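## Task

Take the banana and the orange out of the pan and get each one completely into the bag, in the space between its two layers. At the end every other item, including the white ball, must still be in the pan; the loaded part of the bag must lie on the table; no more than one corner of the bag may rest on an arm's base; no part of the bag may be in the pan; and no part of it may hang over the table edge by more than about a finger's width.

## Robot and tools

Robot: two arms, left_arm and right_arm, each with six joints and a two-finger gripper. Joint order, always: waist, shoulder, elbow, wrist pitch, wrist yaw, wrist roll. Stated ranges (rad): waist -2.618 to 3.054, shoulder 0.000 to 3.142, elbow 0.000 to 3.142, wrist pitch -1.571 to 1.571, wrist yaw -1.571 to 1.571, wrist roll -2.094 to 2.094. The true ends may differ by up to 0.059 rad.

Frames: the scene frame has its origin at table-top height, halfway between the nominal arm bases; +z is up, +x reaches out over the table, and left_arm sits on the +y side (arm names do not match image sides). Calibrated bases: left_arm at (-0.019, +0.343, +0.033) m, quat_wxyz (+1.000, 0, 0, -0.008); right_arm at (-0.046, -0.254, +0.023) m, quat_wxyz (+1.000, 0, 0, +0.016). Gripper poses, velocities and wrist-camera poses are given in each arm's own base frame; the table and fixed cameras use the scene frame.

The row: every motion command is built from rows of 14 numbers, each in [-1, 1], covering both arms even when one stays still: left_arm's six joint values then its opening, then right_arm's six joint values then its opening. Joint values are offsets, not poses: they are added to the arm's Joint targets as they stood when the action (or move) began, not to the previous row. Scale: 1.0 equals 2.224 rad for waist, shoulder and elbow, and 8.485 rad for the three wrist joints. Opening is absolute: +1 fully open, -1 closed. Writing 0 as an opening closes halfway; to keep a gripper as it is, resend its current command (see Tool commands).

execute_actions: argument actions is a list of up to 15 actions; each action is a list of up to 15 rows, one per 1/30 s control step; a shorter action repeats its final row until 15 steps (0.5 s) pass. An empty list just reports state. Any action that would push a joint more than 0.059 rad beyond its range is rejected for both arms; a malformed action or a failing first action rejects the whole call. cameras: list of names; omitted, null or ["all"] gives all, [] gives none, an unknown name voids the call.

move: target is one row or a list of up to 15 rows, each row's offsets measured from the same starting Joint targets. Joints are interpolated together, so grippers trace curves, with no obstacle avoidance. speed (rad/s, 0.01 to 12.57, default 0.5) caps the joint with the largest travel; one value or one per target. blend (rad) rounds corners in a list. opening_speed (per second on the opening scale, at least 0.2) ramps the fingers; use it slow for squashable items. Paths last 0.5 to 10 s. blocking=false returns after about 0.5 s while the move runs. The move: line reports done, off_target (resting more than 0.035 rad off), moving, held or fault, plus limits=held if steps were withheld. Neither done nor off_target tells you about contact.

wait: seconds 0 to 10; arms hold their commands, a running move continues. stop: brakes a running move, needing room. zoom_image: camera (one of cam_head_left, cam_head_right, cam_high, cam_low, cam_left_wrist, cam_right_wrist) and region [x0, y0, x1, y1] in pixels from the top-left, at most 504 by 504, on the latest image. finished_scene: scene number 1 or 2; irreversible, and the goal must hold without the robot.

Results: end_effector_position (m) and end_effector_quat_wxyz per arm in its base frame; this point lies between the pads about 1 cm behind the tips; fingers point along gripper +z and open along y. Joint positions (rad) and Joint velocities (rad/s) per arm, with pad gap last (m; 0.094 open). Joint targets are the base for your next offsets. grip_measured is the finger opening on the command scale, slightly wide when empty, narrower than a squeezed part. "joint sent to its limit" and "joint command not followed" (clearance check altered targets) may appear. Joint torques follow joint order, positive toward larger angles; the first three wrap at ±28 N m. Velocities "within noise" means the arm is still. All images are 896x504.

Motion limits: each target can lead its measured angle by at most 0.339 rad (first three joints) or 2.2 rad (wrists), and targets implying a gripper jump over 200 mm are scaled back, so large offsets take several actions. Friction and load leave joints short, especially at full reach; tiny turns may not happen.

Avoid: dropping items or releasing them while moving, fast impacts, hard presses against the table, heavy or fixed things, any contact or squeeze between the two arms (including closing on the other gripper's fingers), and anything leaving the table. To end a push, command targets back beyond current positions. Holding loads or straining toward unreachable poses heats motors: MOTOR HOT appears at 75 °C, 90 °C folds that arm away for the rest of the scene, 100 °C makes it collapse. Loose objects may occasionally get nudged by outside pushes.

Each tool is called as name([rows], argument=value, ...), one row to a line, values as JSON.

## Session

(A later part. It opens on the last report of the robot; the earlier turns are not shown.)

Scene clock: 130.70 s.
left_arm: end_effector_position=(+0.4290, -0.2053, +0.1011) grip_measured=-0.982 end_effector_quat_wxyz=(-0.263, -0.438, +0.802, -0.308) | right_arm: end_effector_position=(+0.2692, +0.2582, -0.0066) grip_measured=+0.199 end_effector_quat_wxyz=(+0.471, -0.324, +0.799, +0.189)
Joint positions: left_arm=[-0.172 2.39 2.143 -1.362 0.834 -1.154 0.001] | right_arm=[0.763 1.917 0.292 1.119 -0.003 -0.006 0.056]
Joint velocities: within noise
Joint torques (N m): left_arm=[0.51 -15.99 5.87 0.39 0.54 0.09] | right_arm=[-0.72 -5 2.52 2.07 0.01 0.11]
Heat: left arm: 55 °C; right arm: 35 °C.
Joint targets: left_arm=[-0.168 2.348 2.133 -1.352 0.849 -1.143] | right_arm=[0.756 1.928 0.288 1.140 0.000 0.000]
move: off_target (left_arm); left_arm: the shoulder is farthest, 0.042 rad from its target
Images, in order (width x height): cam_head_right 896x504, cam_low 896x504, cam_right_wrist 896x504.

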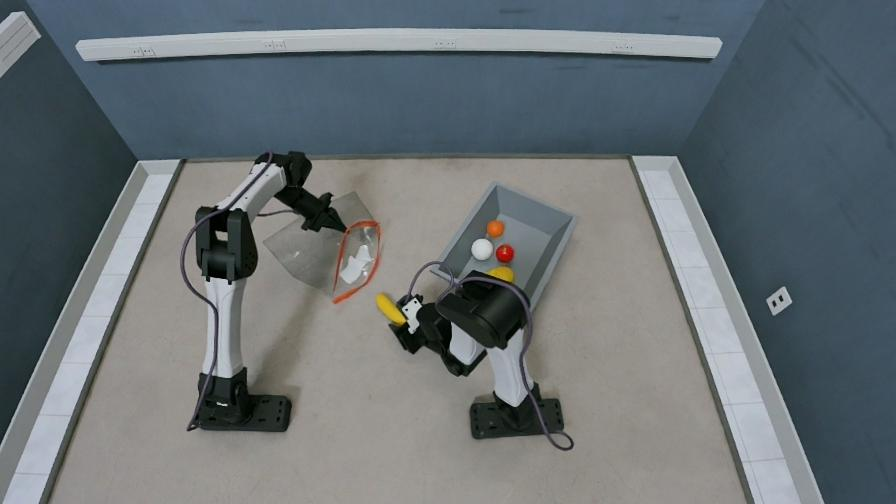

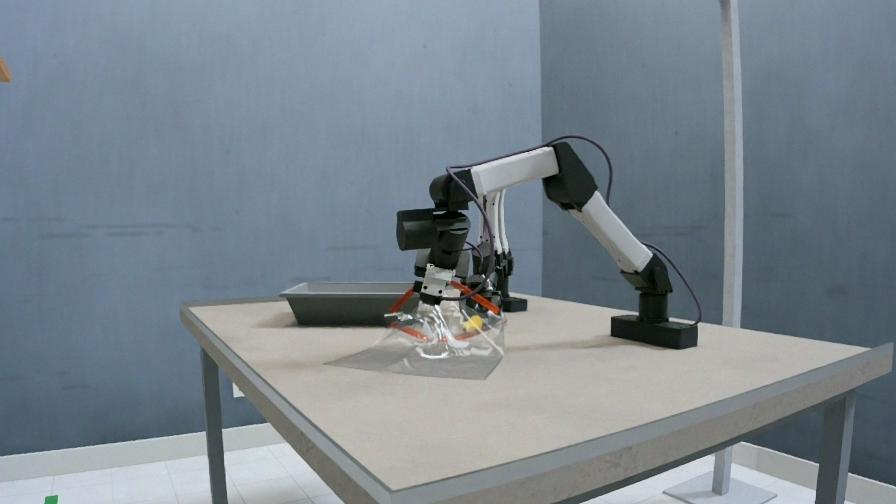

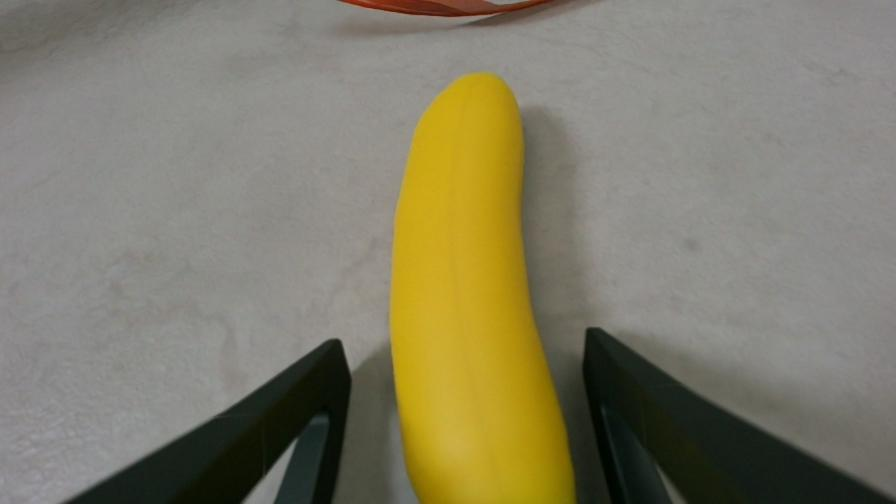

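move(target=[0,0,0,0,0,0,-1,0,0,0,0,0,0,-0.65], opening_speed=0.5, cameras=["cam_right_wrist"])

Scene clock: 132.80 s.
left_arm: end_effector_position=(+0.4290, -0.2053, +0.1011) grip_measured=-0.982 end_effector_quat_wxyz=(-0.263, -0.438, +0.802, -0.308) | right_arm: end_effector_position=(+0.2692, +0.2582, -0.0065) grip_measured=-0.462 end_effector_quat_wxyz=(+0.471, -0.324, +0.799, +0.189)
Joint positions: left_arm=[-0.172 2.39 2.143 -1.362 0.834 -1.154 0.001] | right_arm=[0.763 1.918 0.292 1.12 -0.003 -0.006 0.025]
Joint velocities: within noise
Joint torques (N m): left_arm=[0.57 -15.99 5.89 0.39 0.54 0.07] | right_arm=[-0.72 -5.01 2.56 2.06 0 0.11]
Heat: left arm: 55 °C; right arm: 35 °C.
Joint targets: left_arm=[-0.168 2.348 2.133 -1.352 0.849 -1.143] | right_arm=[0.756 1.929 0.288 1.141 0.000 0.000]
move: off_target (left_arm); left_arm: the shoulder is farthest, 0.042 rad from its target
Images, in order (width x height): cam_right_wrist 896x504.

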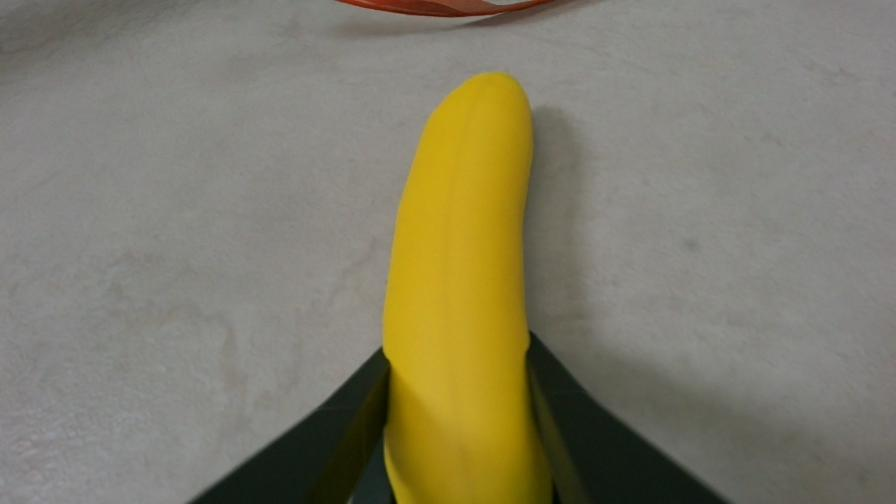

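move([
  [0,0,0,0,0,0,-1,0,-0.0515,0.0014,-0.0139,0,0,-0.65],
  [0,0,0,0,0,0,-1,0.0153,-0.0515,0.0014,-0.0139,0,0,-0.65],
  [0,0,0,0,0,0,-1,0.0153,0.0302,0.1616,-0.0344,0,0,-0.65],
], speed=0.3, cameras=["cam_right_wrist","cam_low"])

Scene clock: 136.03 s.
left_arm: end_effector_position=(+0.4290, -0.2053, +0.1011) grip_measured=-0.982 end_effector_quat_wxyz=(-0.263, -0.438, +0.802, -0.308) | right_arm: end_effector_position=(+0.3207, +0.3200, +0.0071) grip_measured=-0.466 end_effector_quat_wxyz=(+0.467, -0.333, +0.797, +0.192)
Joint positions: left_arm=[-0.172 2.39 2.143 -1.362 0.834 -1.154 0.001] | right_arm=[0.783 1.983 0.629 0.842 -0.002 -0.006 0.025]
Joint velocities: within noise
Joint torques (N m): left_arm=[0.55 -16.06 5.91 0.39 0.55 0.08] | right_arm=[0.62 -6.83 6.17 1.89 0 0.1]
Heat: left arm: 56 °C; right arm: 35 °C.
Joint targets: left_arm=[-0.168 2.348 2.133 -1.352 0.849 -1.143] | right_arm=[0.789 1.996 0.647 0.848 0.000 0.000]
move: off_target (left_arm); left_arm: the shoulder is farthest, 0.042 rad from its target
Images, in order (width x height): cam_low 896x504, cam_right_wrist 896x504.

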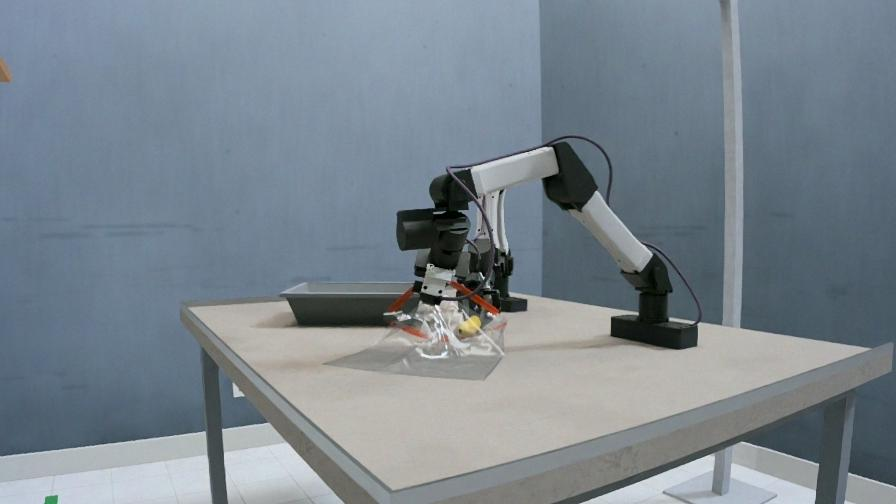

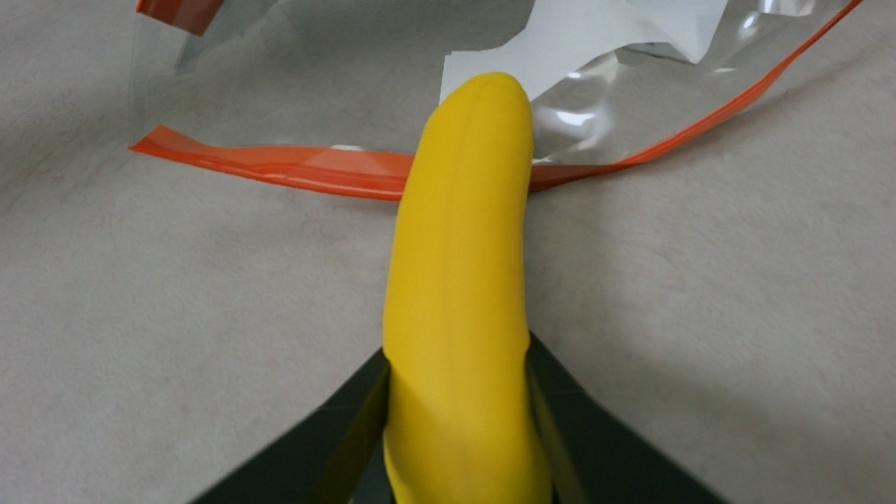

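move(target=[0,0,0,0,0,0,-1,0,0.0589,0.1171,-0.0153,0,0,-0.65], speed=0.25, cameras=["cam_right_wrist","cam_low","cam_head_right"])

Scene clock: 137.83 s.
left_arm: end_effector_position=(+0.4290, -0.2053, +0.1011) grip_measured=-0.982 end_effector_quat_wxyz=(-0.263, -0.438, +0.802, -0.308) | right_arm: end_effector_position=(+0.3619, +0.3610, +0.0070) grip_measured=-0.466 end_effector_quat_wxyz=(+0.466, -0.333, +0.797, +0.192)
Joint positions: left_arm=[-0.172 2.39 2.143 -1.362 0.834 -1.154 0.001] | right_arm=[0.783 2.113 0.886 0.712 -0.002 -0.006 0.025]
Joint velocities: within noise
Joint torques (N m): left_arm=[0.55 -16.01 5.87 0.39 0.54 0.08] | right_arm=[0.62 -8.35 7.08 1.89 0 0.11]
Heat: left arm: 56 °C; right arm: 36 °C.
Joint targets: left_arm=[-0.168 2.348 2.133 -1.352 0.849 -1.143] | right_arm=[0.789 2.126 0.908 0.719 0.000 0.000]
move: off_target (left_arm); left_arm: the shoulder is farthest, 0.042 rad from its target
Images, in order (width x height): cam_head_right 896x504, cam_low 896x504, cam_right_wrist 896x504.

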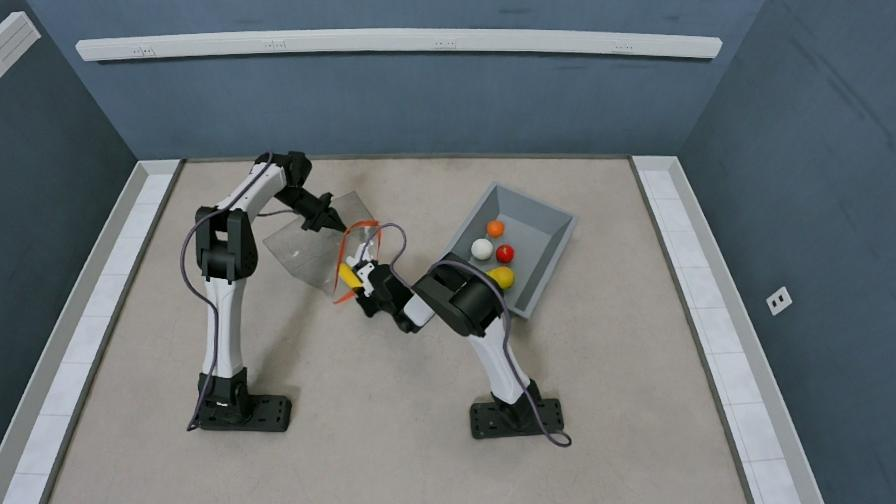

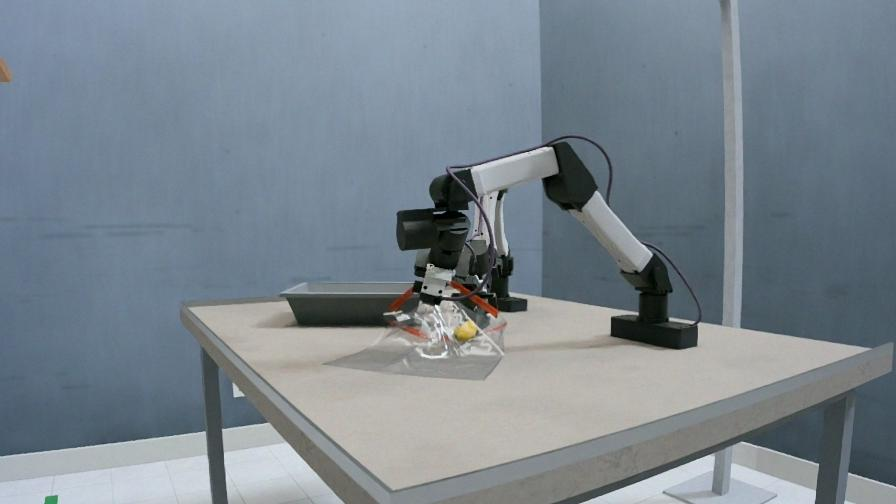

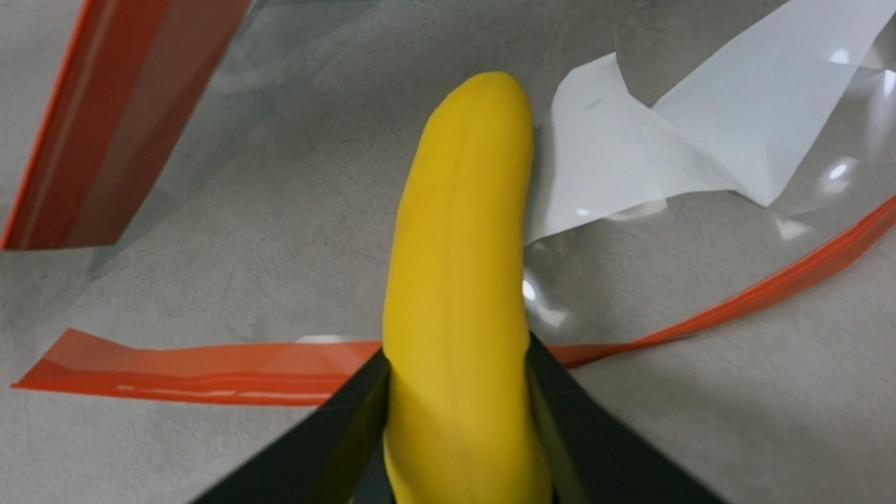

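move(target=[0,0,0,0,0,0,-1,0,0.0526,0.1057,-0.0139,0,0,-0.65], speed=0.22, cameras=["cam_right_wrist","cam_low","cam_head_right","cam_high"])

Scene clock: 139.67 s.
left_arm: end_effector_position=(+0.4290, -0.2053, +0.1011) grip_measured=-0.982 end_effector_quat_wxyz=(-0.263, -0.438, +0.802, -0.308) | right_arm: end_effector_position=(+0.3963, +0.3953, +0.0068) grip_measured=-0.466 end_effector_quat_wxyz=(+0.465, -0.333, +0.798, +0.192)
Joint positions: left_arm=[-0.172 2.39 2.143 -1.362 0.834 -1.154 0.001] | right_arm=[0.783 2.23 1.119 0.594 -0.002 -0.006 0.025]
Joint velocities: within noise
Joint torques (N m): left_arm=[0.57 -16.01 5.87 0.39 0.54 0.08] | right_arm=[0.66 -9.65 7.86 1.86 0 0.11]
Heat: left arm: 56 °C; right arm: 36 °C.
Joint targets: left_arm=[-0.168 2.348 2.133 -1.352 0.849 -1.143] | right_arm=[0.789 2.244 1.143 0.601 0.000 0.000]
move: off_target (left_arm); left_arm: the shoulder is farthest, 0.042 rad from its target
Images, in order (width x height): cam_head_right 896x504, cam_high 896x504, cam_low 896x504, cam_right_wrist 896x504.

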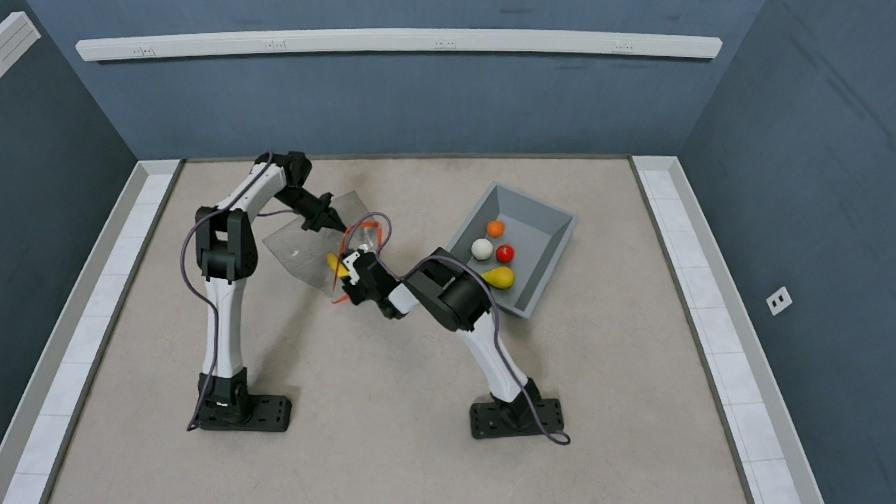

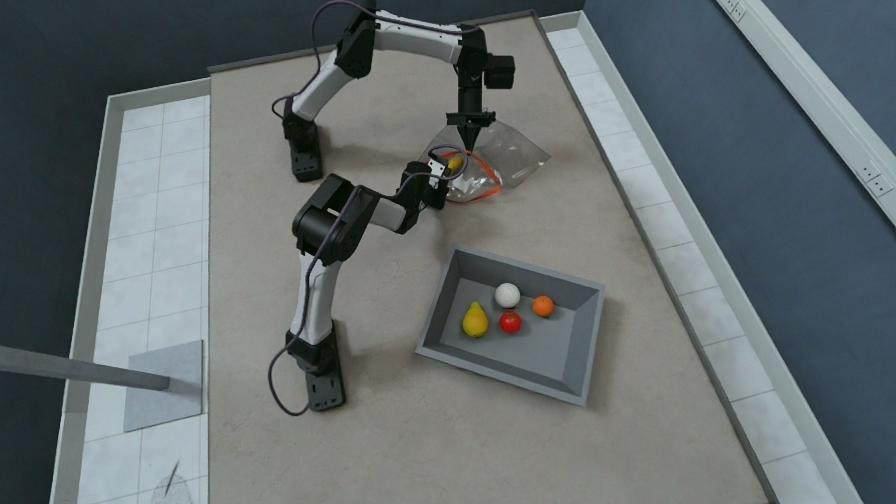

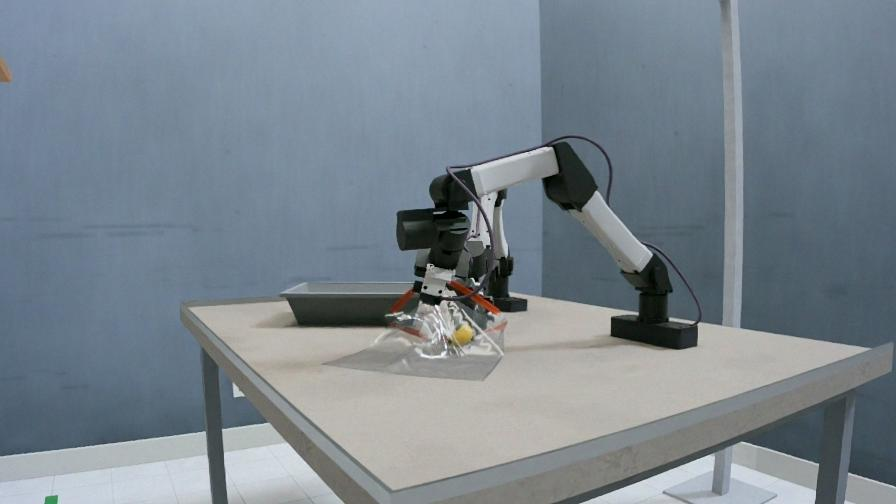

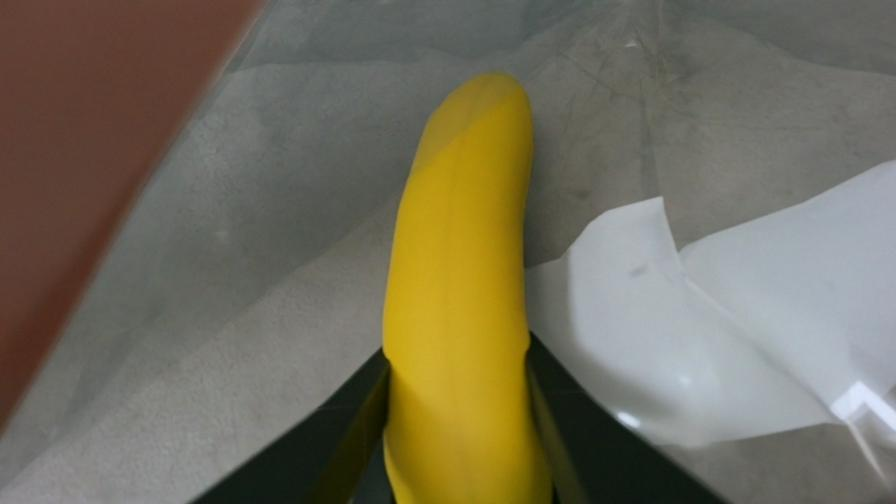

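move(target=[0,0,0,0,0,0,-1,0,0.0224,0.0452,-0.006,0,0,-0.65], speed=0.2, cameras=["cam_right_wrist","cam_low","cam_head_right"])

Scene clock: 142.27 s.
left_arm: end_effector_position=(+0.4291, -0.2053, +0.1011) grip_measured=-0.982 end_effector_quat_wxyz=(-0.263, -0.438, +0.802, -0.308) | right_arm: end_effector_position=(+0.4102, +0.4090, +0.0069) grip_measured=-0.466 end_effector_quat_wxyz=(+0.465, -0.333, +0.798, +0.191)
Joint positions: left_arm=[-0.172 2.39 2.143 -1.362 0.834 -1.154 0.001] | right_arm=[0.783 2.279 1.218 0.543 -0.002 -0.006 0.025]
Joint velocities: within noise
Joint torques (N m): left_arm=[0.51 -16.03 5.9 0.38 0.54 0.07] | right_arm=[0.61 -10.17 8.17 1.9 -0.01 0.11]
Heat: left arm: 56 °C; right arm: 36 °C.
Joint targets: left_arm=[-0.168 2.348 2.133 -1.352 0.849 -1.143] | right_arm=[0.789 2.294 1.244 0.550 0.000 0.000]
move: off_target (left_arm); left_arm: the shoulder is farthest, 0.042 rad from its target
Images, in order (width x height): cam_head_right 896x504, cam_low 896x504, cam_right_wrist 896x504.

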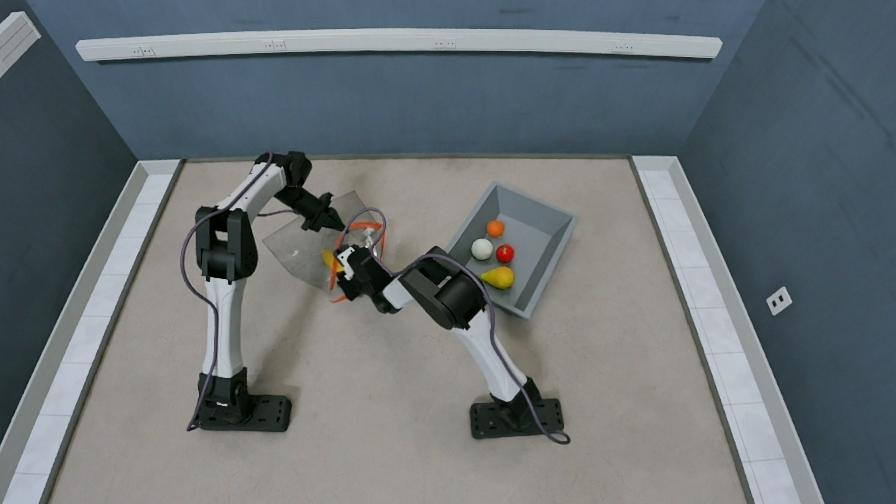

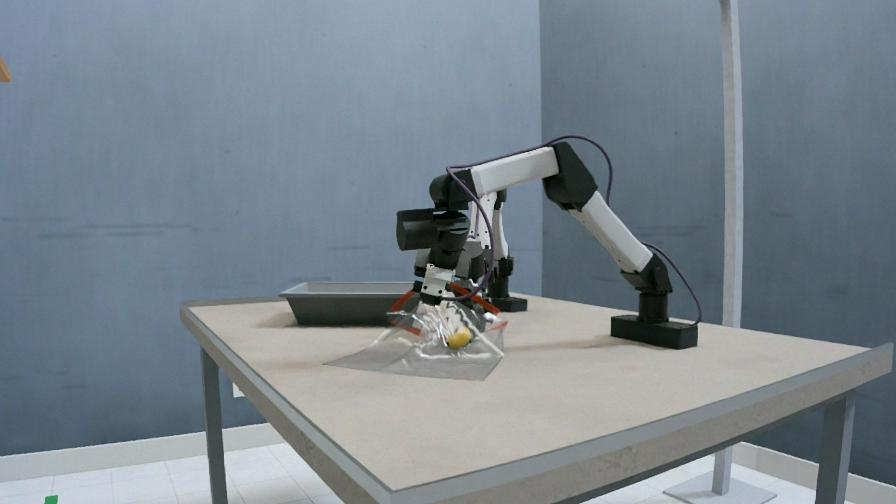

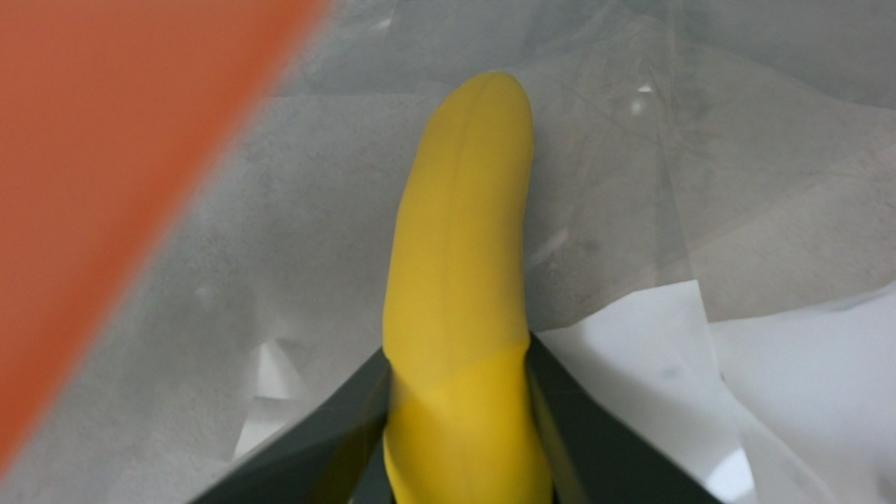

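move(target=[0,0,0,0,0,0,-1,0,0.0199,-0.0007,0.0055,0,0,-0.65], speed=0.15, cameras=[])

move(target=[0,0,0,0,0,0,-1,0,0,0,0,0,0,0.05], opening_speed=0.6, cameras=["cam_right_wrist","cam_low"])

Scene clock: 143.43 s.
left_arm: end_effector_position=(+0.4291, -0.2053, +0.1011) grip_measured=-0.982 end_effector_quat_wxyz=(-0.263, -0.438, +0.802, -0.308) | right_arm: end_effector_position=(+0.4120, +0.4109, -0.0020) grip_measured=-0.467 end_effector_quat_wxyz=(+0.471, -0.331, +0.794, +0.194)
Joint positions: left_arm=[-0.172 2.39 2.143 -1.362 0.834 -1.154 0.001] | right_arm=[0.783 2.316 1.22 0.595 -0.002 -0.006 0.025]
Joint velocities: within noise
Joint torques (N m): left_arm=[0.57 -16.02 5.91 0.38 0.56 0.09] | right_arm=[0.62 -9.57 7.73 1.84 0 0.11]
Heat: left arm: 57 °C; right arm: 36 °C.
Joint targets: left_arm=[-0.168 2.348 2.133 -1.352 0.849 -1.143] | right_arm=[0.789 2.338 1.242 0.597 0.000 0.000]
move: off_target (left_arm); left_arm: the shoulder is farthest, 0.042 rad from its target
No camera images: "cameras" was empty.

Scene clock: 144.80 s.
left_arm: end_effector_position=(+0.4291, -0.2053, +0.1011) grip_measured=-0.982 end_effector_quat_wxyz=(-0.263, -0.438, +0.802, -0.308) | right_arm: end_effector_position=(+0.4115, +0.4116, -0.0022) grip_measured=+0.048 end_effector_quat_wxyz=(+0.472, -0.332, +0.793, +0.195)
Joint positions: left_arm=[-0.172 2.39 2.143 -1.362 0.834 -1.154 0.001] | right_arm=[0.785 2.317 1.22 0.597 -0.002 -0.006 0.049]
Joint velocities: within noise
Joint torques (N m): left_arm=[0.53 -16.02 5.9 0.39 0.54 0.08] | right_arm=[0.47 -9.72 7.73 1.84 0 0.12]
Heat: left arm: 57 °C; right arm: 37 °C.
Joint targets: left_arm=[-0.168 2.348 2.133 -1.352 0.849 -1.143] | right_arm=[0.789 2.338 1.242 0.596 0.000 0.000]
move: off_target (left_arm); left_arm: the shoulder is farthest, 0.042 rad from its target
Images, in order (width x height): cam_low 896x504, cam_right_wrist 896x504.

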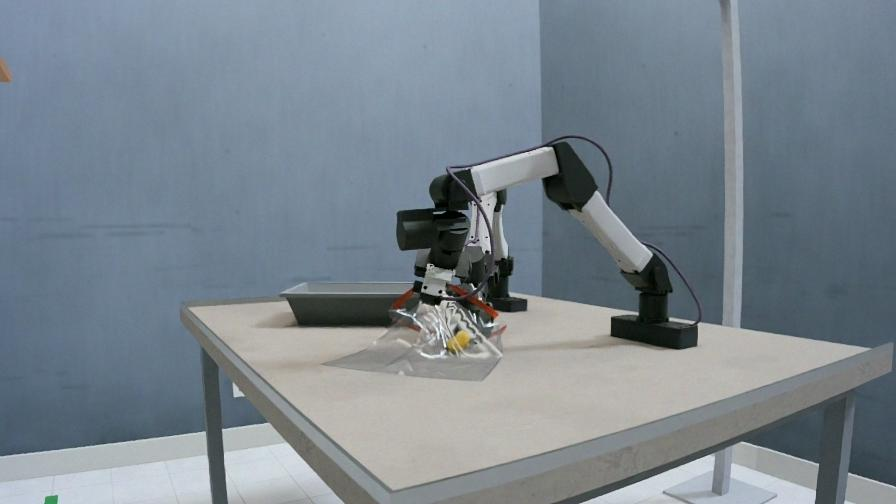

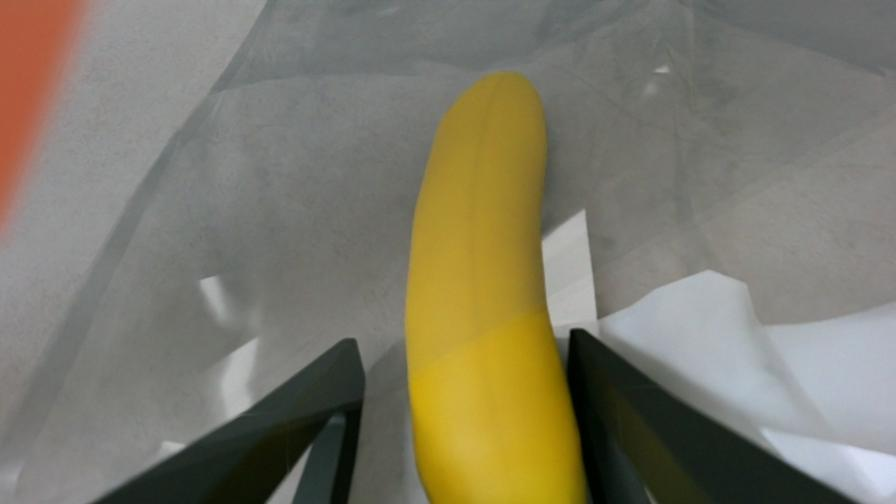

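move([
  [0,0,0,0,0,0,-1,-0.004,0,0,0,0,0,0.1],
  [0,0,0,0,0,0,-1,-0.004,-0.0765,-0.1510,0.0195,0,0,0.1],
  [0,0,0,0,0,0,-1,-0.004,-0.1303,-0.2683,0.0362,0,0,0.1],
  [0,0,0,0,0,0,-1,-0.004,-0.1779,-0.3788,0.0527,0,0,0.1],
], speed=0.35, blend=0.02, cameras=["cam_right_wrist","cam_low","cam_head_right"])

Scene clock: 148.73 s.
left_arm: end_effector_position=(+0.4291, -0.2054, +0.1012) grip_measured=-0.982 end_effector_quat_wxyz=(-0.263, -0.438, +0.802, -0.309) | right_arm: end_effector_position=(+0.2844, +0.2847, -0.0065) grip_measured=+0.099 end_effector_quat_wxyz=(+0.471, -0.332, +0.794, +0.194)
Joint positions: left_arm=[-0.172 2.39 2.143 -1.362 0.835 -1.154 0.001] | right_arm=[0.785 1.967 0.409 1.056 -0.002 -0.006 0.052]
Joint velocities: within noise
Joint torques (N m): left_arm=[0.54 -15.97 5.87 0.4 0.54 0.08] | right_arm=[-0.39 -8.9 2.47 1.7 0 0.11]
Heat: left arm: 57 °C; right arm: 38 °C.
Joint targets: left_arm=[-0.168 2.348 2.133 -1.352 0.849 -1.143] | right_arm=[0.780 1.942 0.399 1.044 0.000 0.000]
move: off_target (left_arm); blend cut to 0 rad at target 1; left_arm: the shoulder is farthest, 0.042 rad from its target
Images, in order (width x height): cam_head_right 896x504, cam_low 896x504, cam_right_wrist 896x504.

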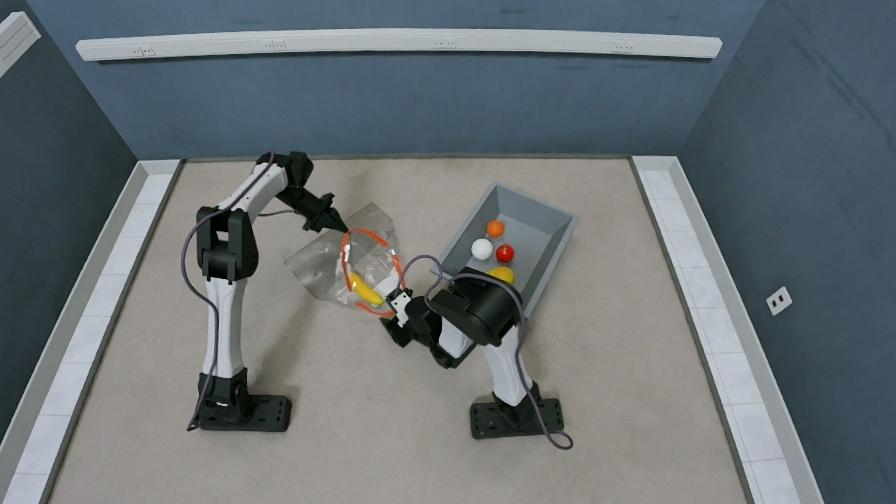

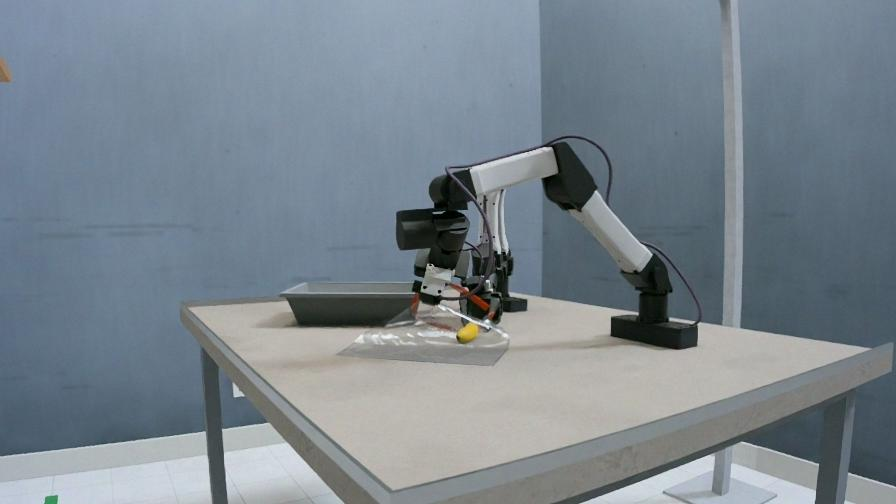

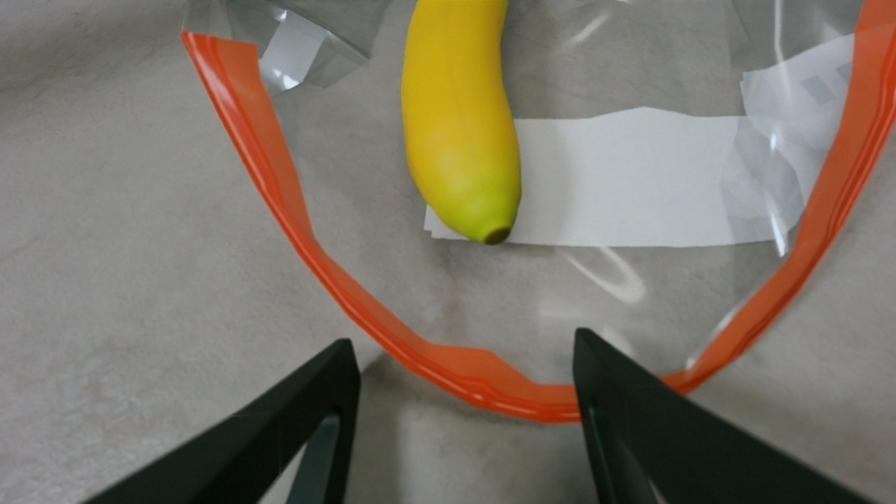

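move(target=[0,0,0,0,0,0,-1,0,-0.0600,0,-0.0157,0,0,0.1], speed=0.25, cameras=["cam_right_wrist","cam_low","cam_head_right"])

Scene clock: 150.30 s.
left_arm: end_effector_position=(+0.4291, -0.2054, +0.1012) grip_measured=-0.982 end_effector_quat_wxyz=(-0.263, -0.438, +0.802, -0.309) | right_arm: end_effector_position=(+0.2800, +0.2802, +0.0078) grip_measured=+0.099 end_effector_quat_wxyz=(+0.459, -0.335, +0.800, +0.190)
Joint positions: left_arm=[-0.172 2.39 2.143 -1.362 0.835 -1.154 0.001] | right_arm=[0.785 1.839 0.402 0.907 -0.002 -0.006 0.052]
Joint velocities: within noise
Joint torques (N m): left_arm=[0.47 -15.99 5.89 0.39 0.54 0.08] | right_arm=[-0.39 -8.94 3.67 1.86 0 0.11]
Heat: left arm: 57 °C; right arm: 38 °C.
Joint targets: left_arm=[-0.168 2.348 2.133 -1.352 0.849 -1.143] | right_arm=[0.780 1.809 0.399 0.911 0.000 0.000]
move: off_target (left_arm); left_arm: the shoulder is farthest, 0.042 rad from its target
Images, in order (width x height): cam_head_right 896x504, cam_low 896x504, cam_right_wrist 896x504.

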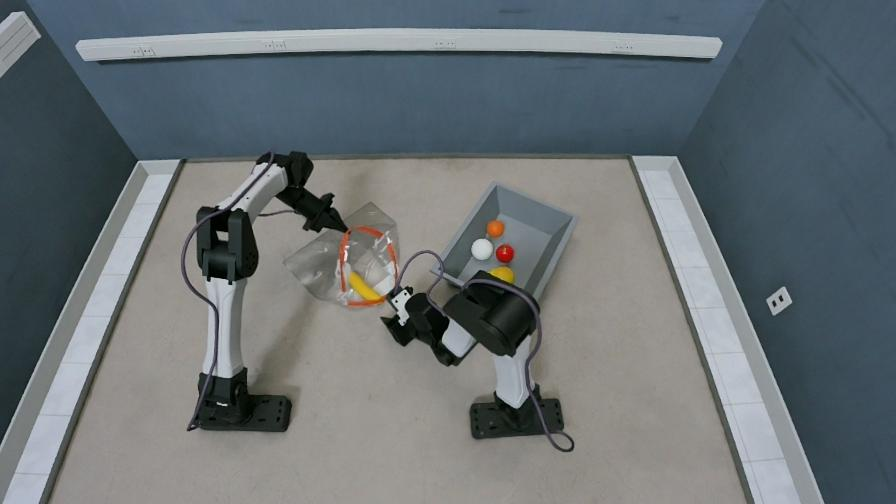

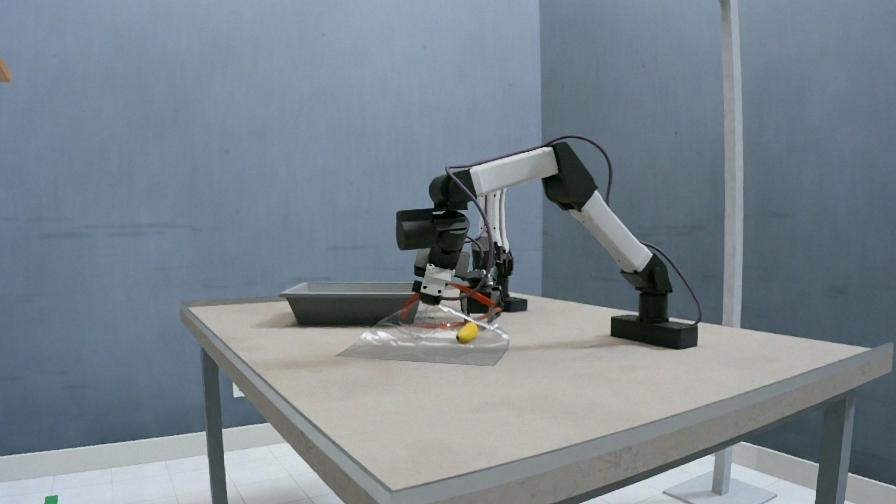

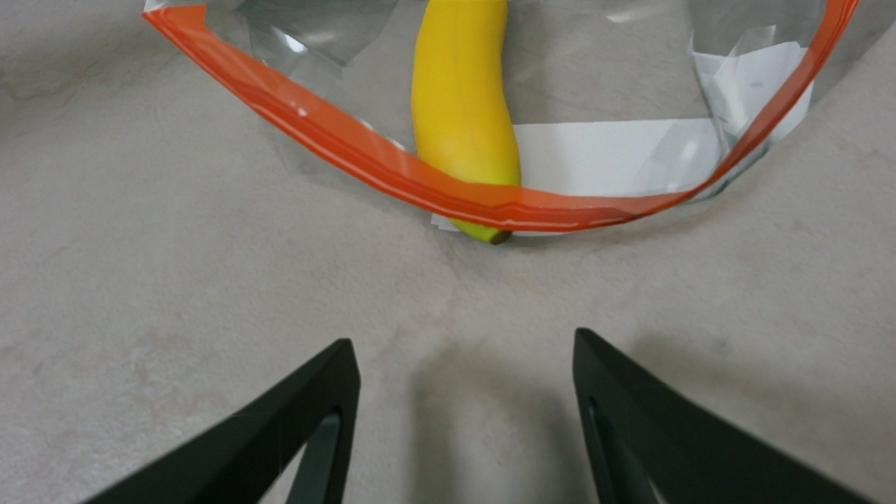

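move(target=[0,0,0,0,0,0,-1,0,-0.3188,0.1803,-0.1781,0,0,0.2], speed=0.7, cameras=["cam_right_wrist","cam_high","cam_head_right"])

zoom_image(camera="cam_head_right", region=[260, 180, 460, 330])

Scene clock: 153.97 s.
left_arm: end_effector_position=(+0.4291, -0.2054, +0.1012) grip_measured=-0.982 end_effector_quat_wxyz=(-0.263, -0.438, +0.802, -0.309) | right_arm: end_effector_position=(+0.2123, +0.2126, +0.1248) grip_measured=+0.199 end_effector_quat_wxyz=(+0.286, -0.367, +0.877, +0.119)
Joint positions: left_arm=[-0.172 2.39 2.143 -1.362 0.835 -1.154 0.001] | right_arm=[0.785 1.114 0.774 -0.602 -0.002 -0.006 0.056]
Joint velocities: within noise
Joint torques (N m): left_arm=[0.57 -15.99 5.87 0.39 0.55 0.08] | right_arm=[-0.39 -4.34 9.68 1.41 0 0.11]
Heat: left arm: 58 °C; right arm: 38 °C.
Joint targets: left_arm=[-0.168 2.348 2.133 -1.352 0.849 -1.143] | right_arm=[0.780 1.099 0.801 -0.601 0.000 0.000]
move: off_target (left_arm); left_arm: the shoulder is farthest, 0.042 rad from its target
Images, in order (width x height): cam_head_right 896x504, cam_high 896x504, cam_right_wrist 896x504.

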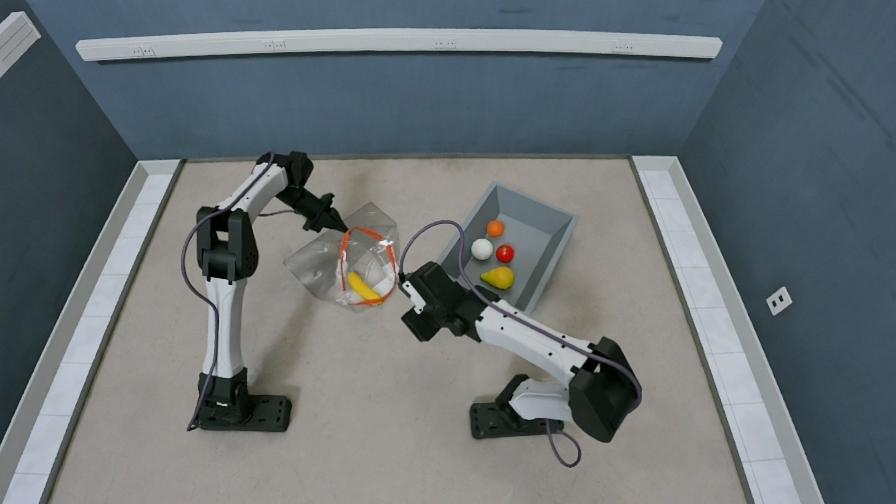

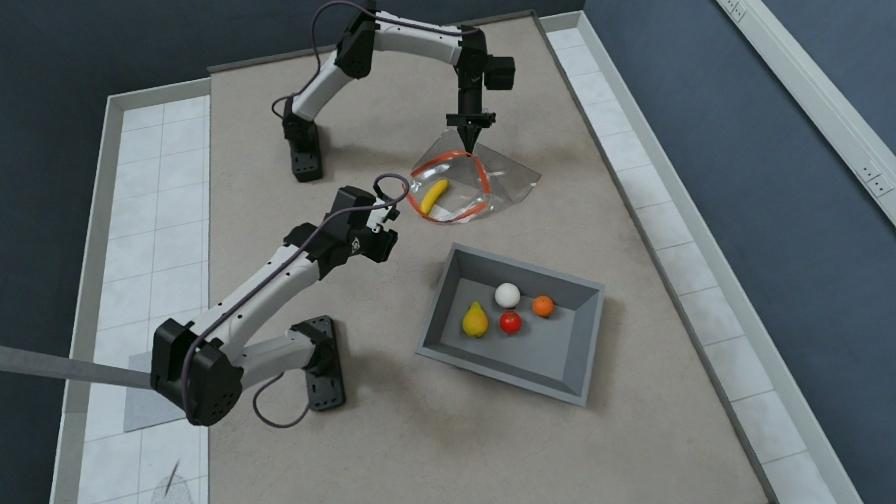

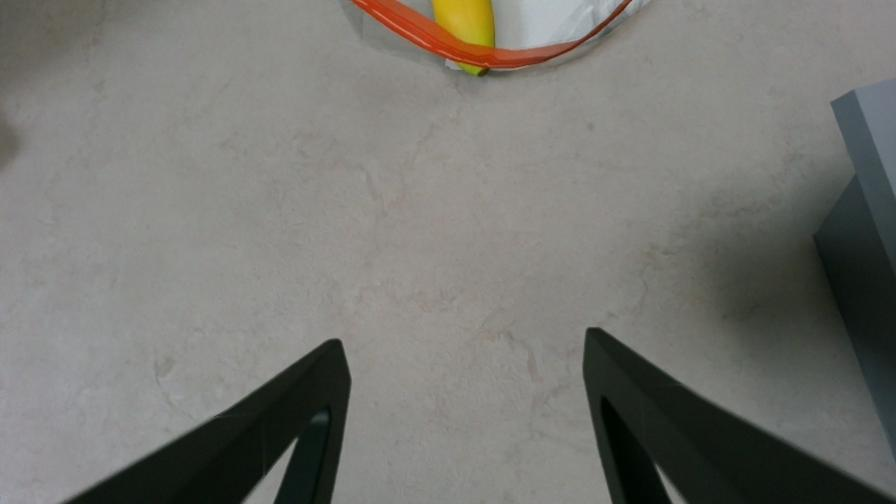

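Scaled by 2.520 from the camera's 896x504 image, which has a finer 1280x720 frame.

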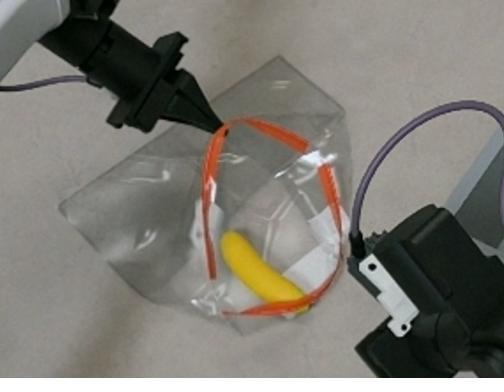

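move(target=[0,0,0,0,0,0,-1,-0.0067,0.3153,0.1202,0.0628,0,0,0.2], speed=0.5, cameras=["cam_right_wrist","cam_low"])

Scene clock: 157.20 s.
left_arm: end_effector_position=(+0.4291, -0.2054, +0.1012) grip_measured=-0.982 end_effector_quat_wxyz=(-0.263, -0.438, +0.802, -0.309) | right_arm: end_effector_position=(+0.3315, +0.3240, +0.0625) grip_measured=+0.199 end_effector_quat_wxyz=(+0.331, -0.355, +0.864, +0.135)
Joint positions: left_arm=[-0.172 2.39 2.143 -1.362 0.835 -1.154 0.001] | right_arm=[0.773 1.793 1.041 -0.087 -0.002 -0.006 0.056]
Joint velocities: within noise
Joint torques (N m): left_arm=[0.53 -15.99 5.86 0.39 0.54 0.08] | right_arm=[-0.68 -7.76 9.16 1.76 0 0.11]
Heat: left arm: 58 °C; right arm: 38 °C.
Joint targets: left_arm=[-0.168 2.348 2.133 -1.352 0.849 -1.143] | right_arm=[0.766 1.801 1.068 -0.068 0.000 0.000]
move: off_target (left_arm); left_arm: the shoulder is farthest, 0.042 rad from its target
Images, in order (width x height): cam_low 896x504, cam_right_wrist 896x504.

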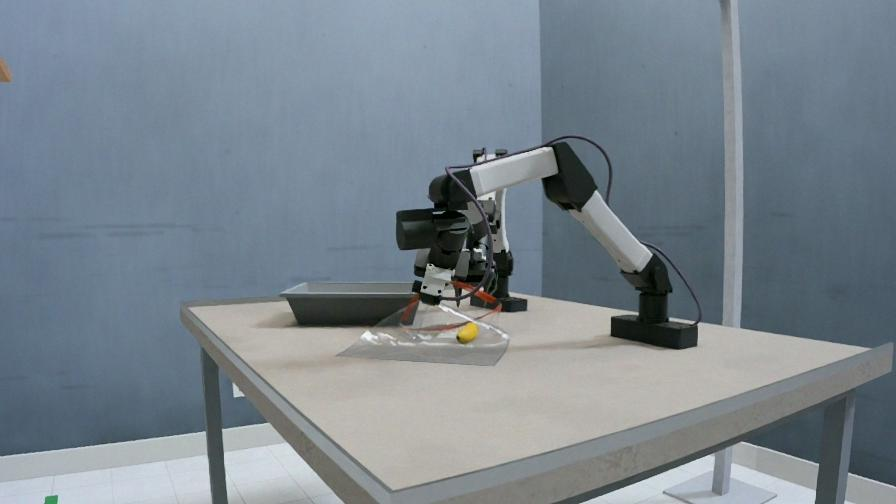

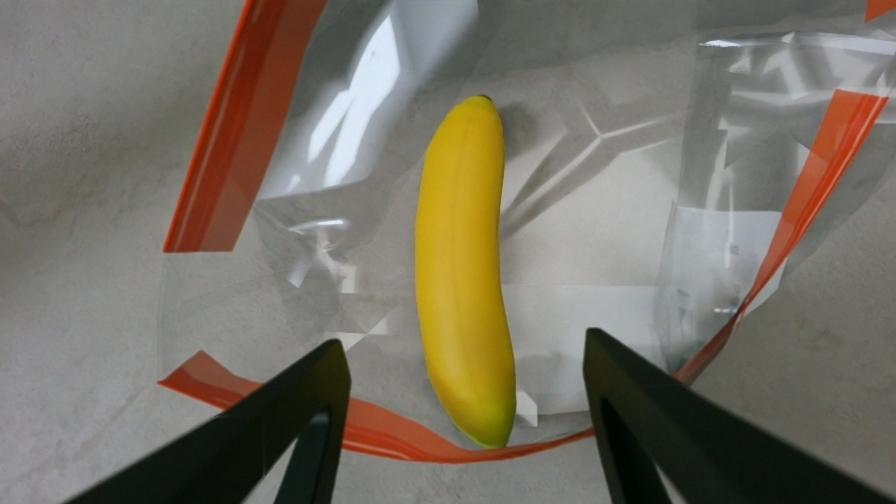

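move(target=[0,0,0,0,0,0,-1,0,0.0942,-0.0208,0.0302,0,0,0.2], speed=0.25, cameras=["cam_right_wrist"])

Scene clock: 159.20 s.
left_arm: end_effector_position=(+0.4291, -0.2054, +0.1012) grip_measured=-0.982 end_effector_quat_wxyz=(-0.263, -0.438, +0.802, -0.309) | right_arm: end_effector_position=(+0.3490, +0.3410, +0.0046) grip_measured=+0.199 end_effector_quat_wxyz=(+0.345, -0.353, +0.859, +0.140)
Joint positions: left_arm=[-0.172 2.39 2.143 -1.362 0.835 -1.154 0.001] | right_arm=[0.773 2 1.023 0.169 -0.002 -0.006 0.056]
Joint velocities: within noise
Joint torques (N m): left_arm=[0.53 -16.02 5.86 0.38 0.53 0.08] | right_arm=[-0.65 -8.59 5.71 1.69 0 0.11]
Heat: left arm: 58 °C; right arm: 38 °C.
Joint targets: left_arm=[-0.168 2.348 2.133 -1.352 0.849 -1.143] | right_arm=[0.766 2.010 1.022 0.189 0.000 0.000]
move: off_target (left_arm); left_arm: the shoulder is farthest, 0.042 rad from its target
Images, in order (width x height): cam_right_wrist 896x504.

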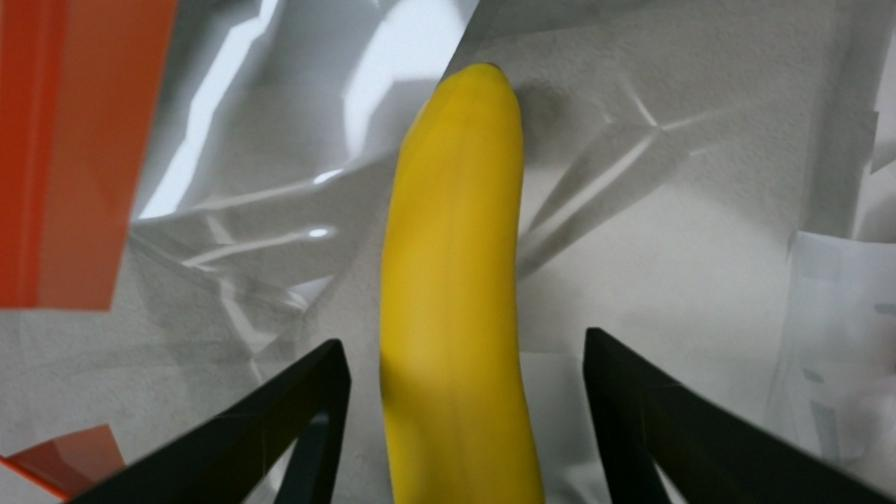

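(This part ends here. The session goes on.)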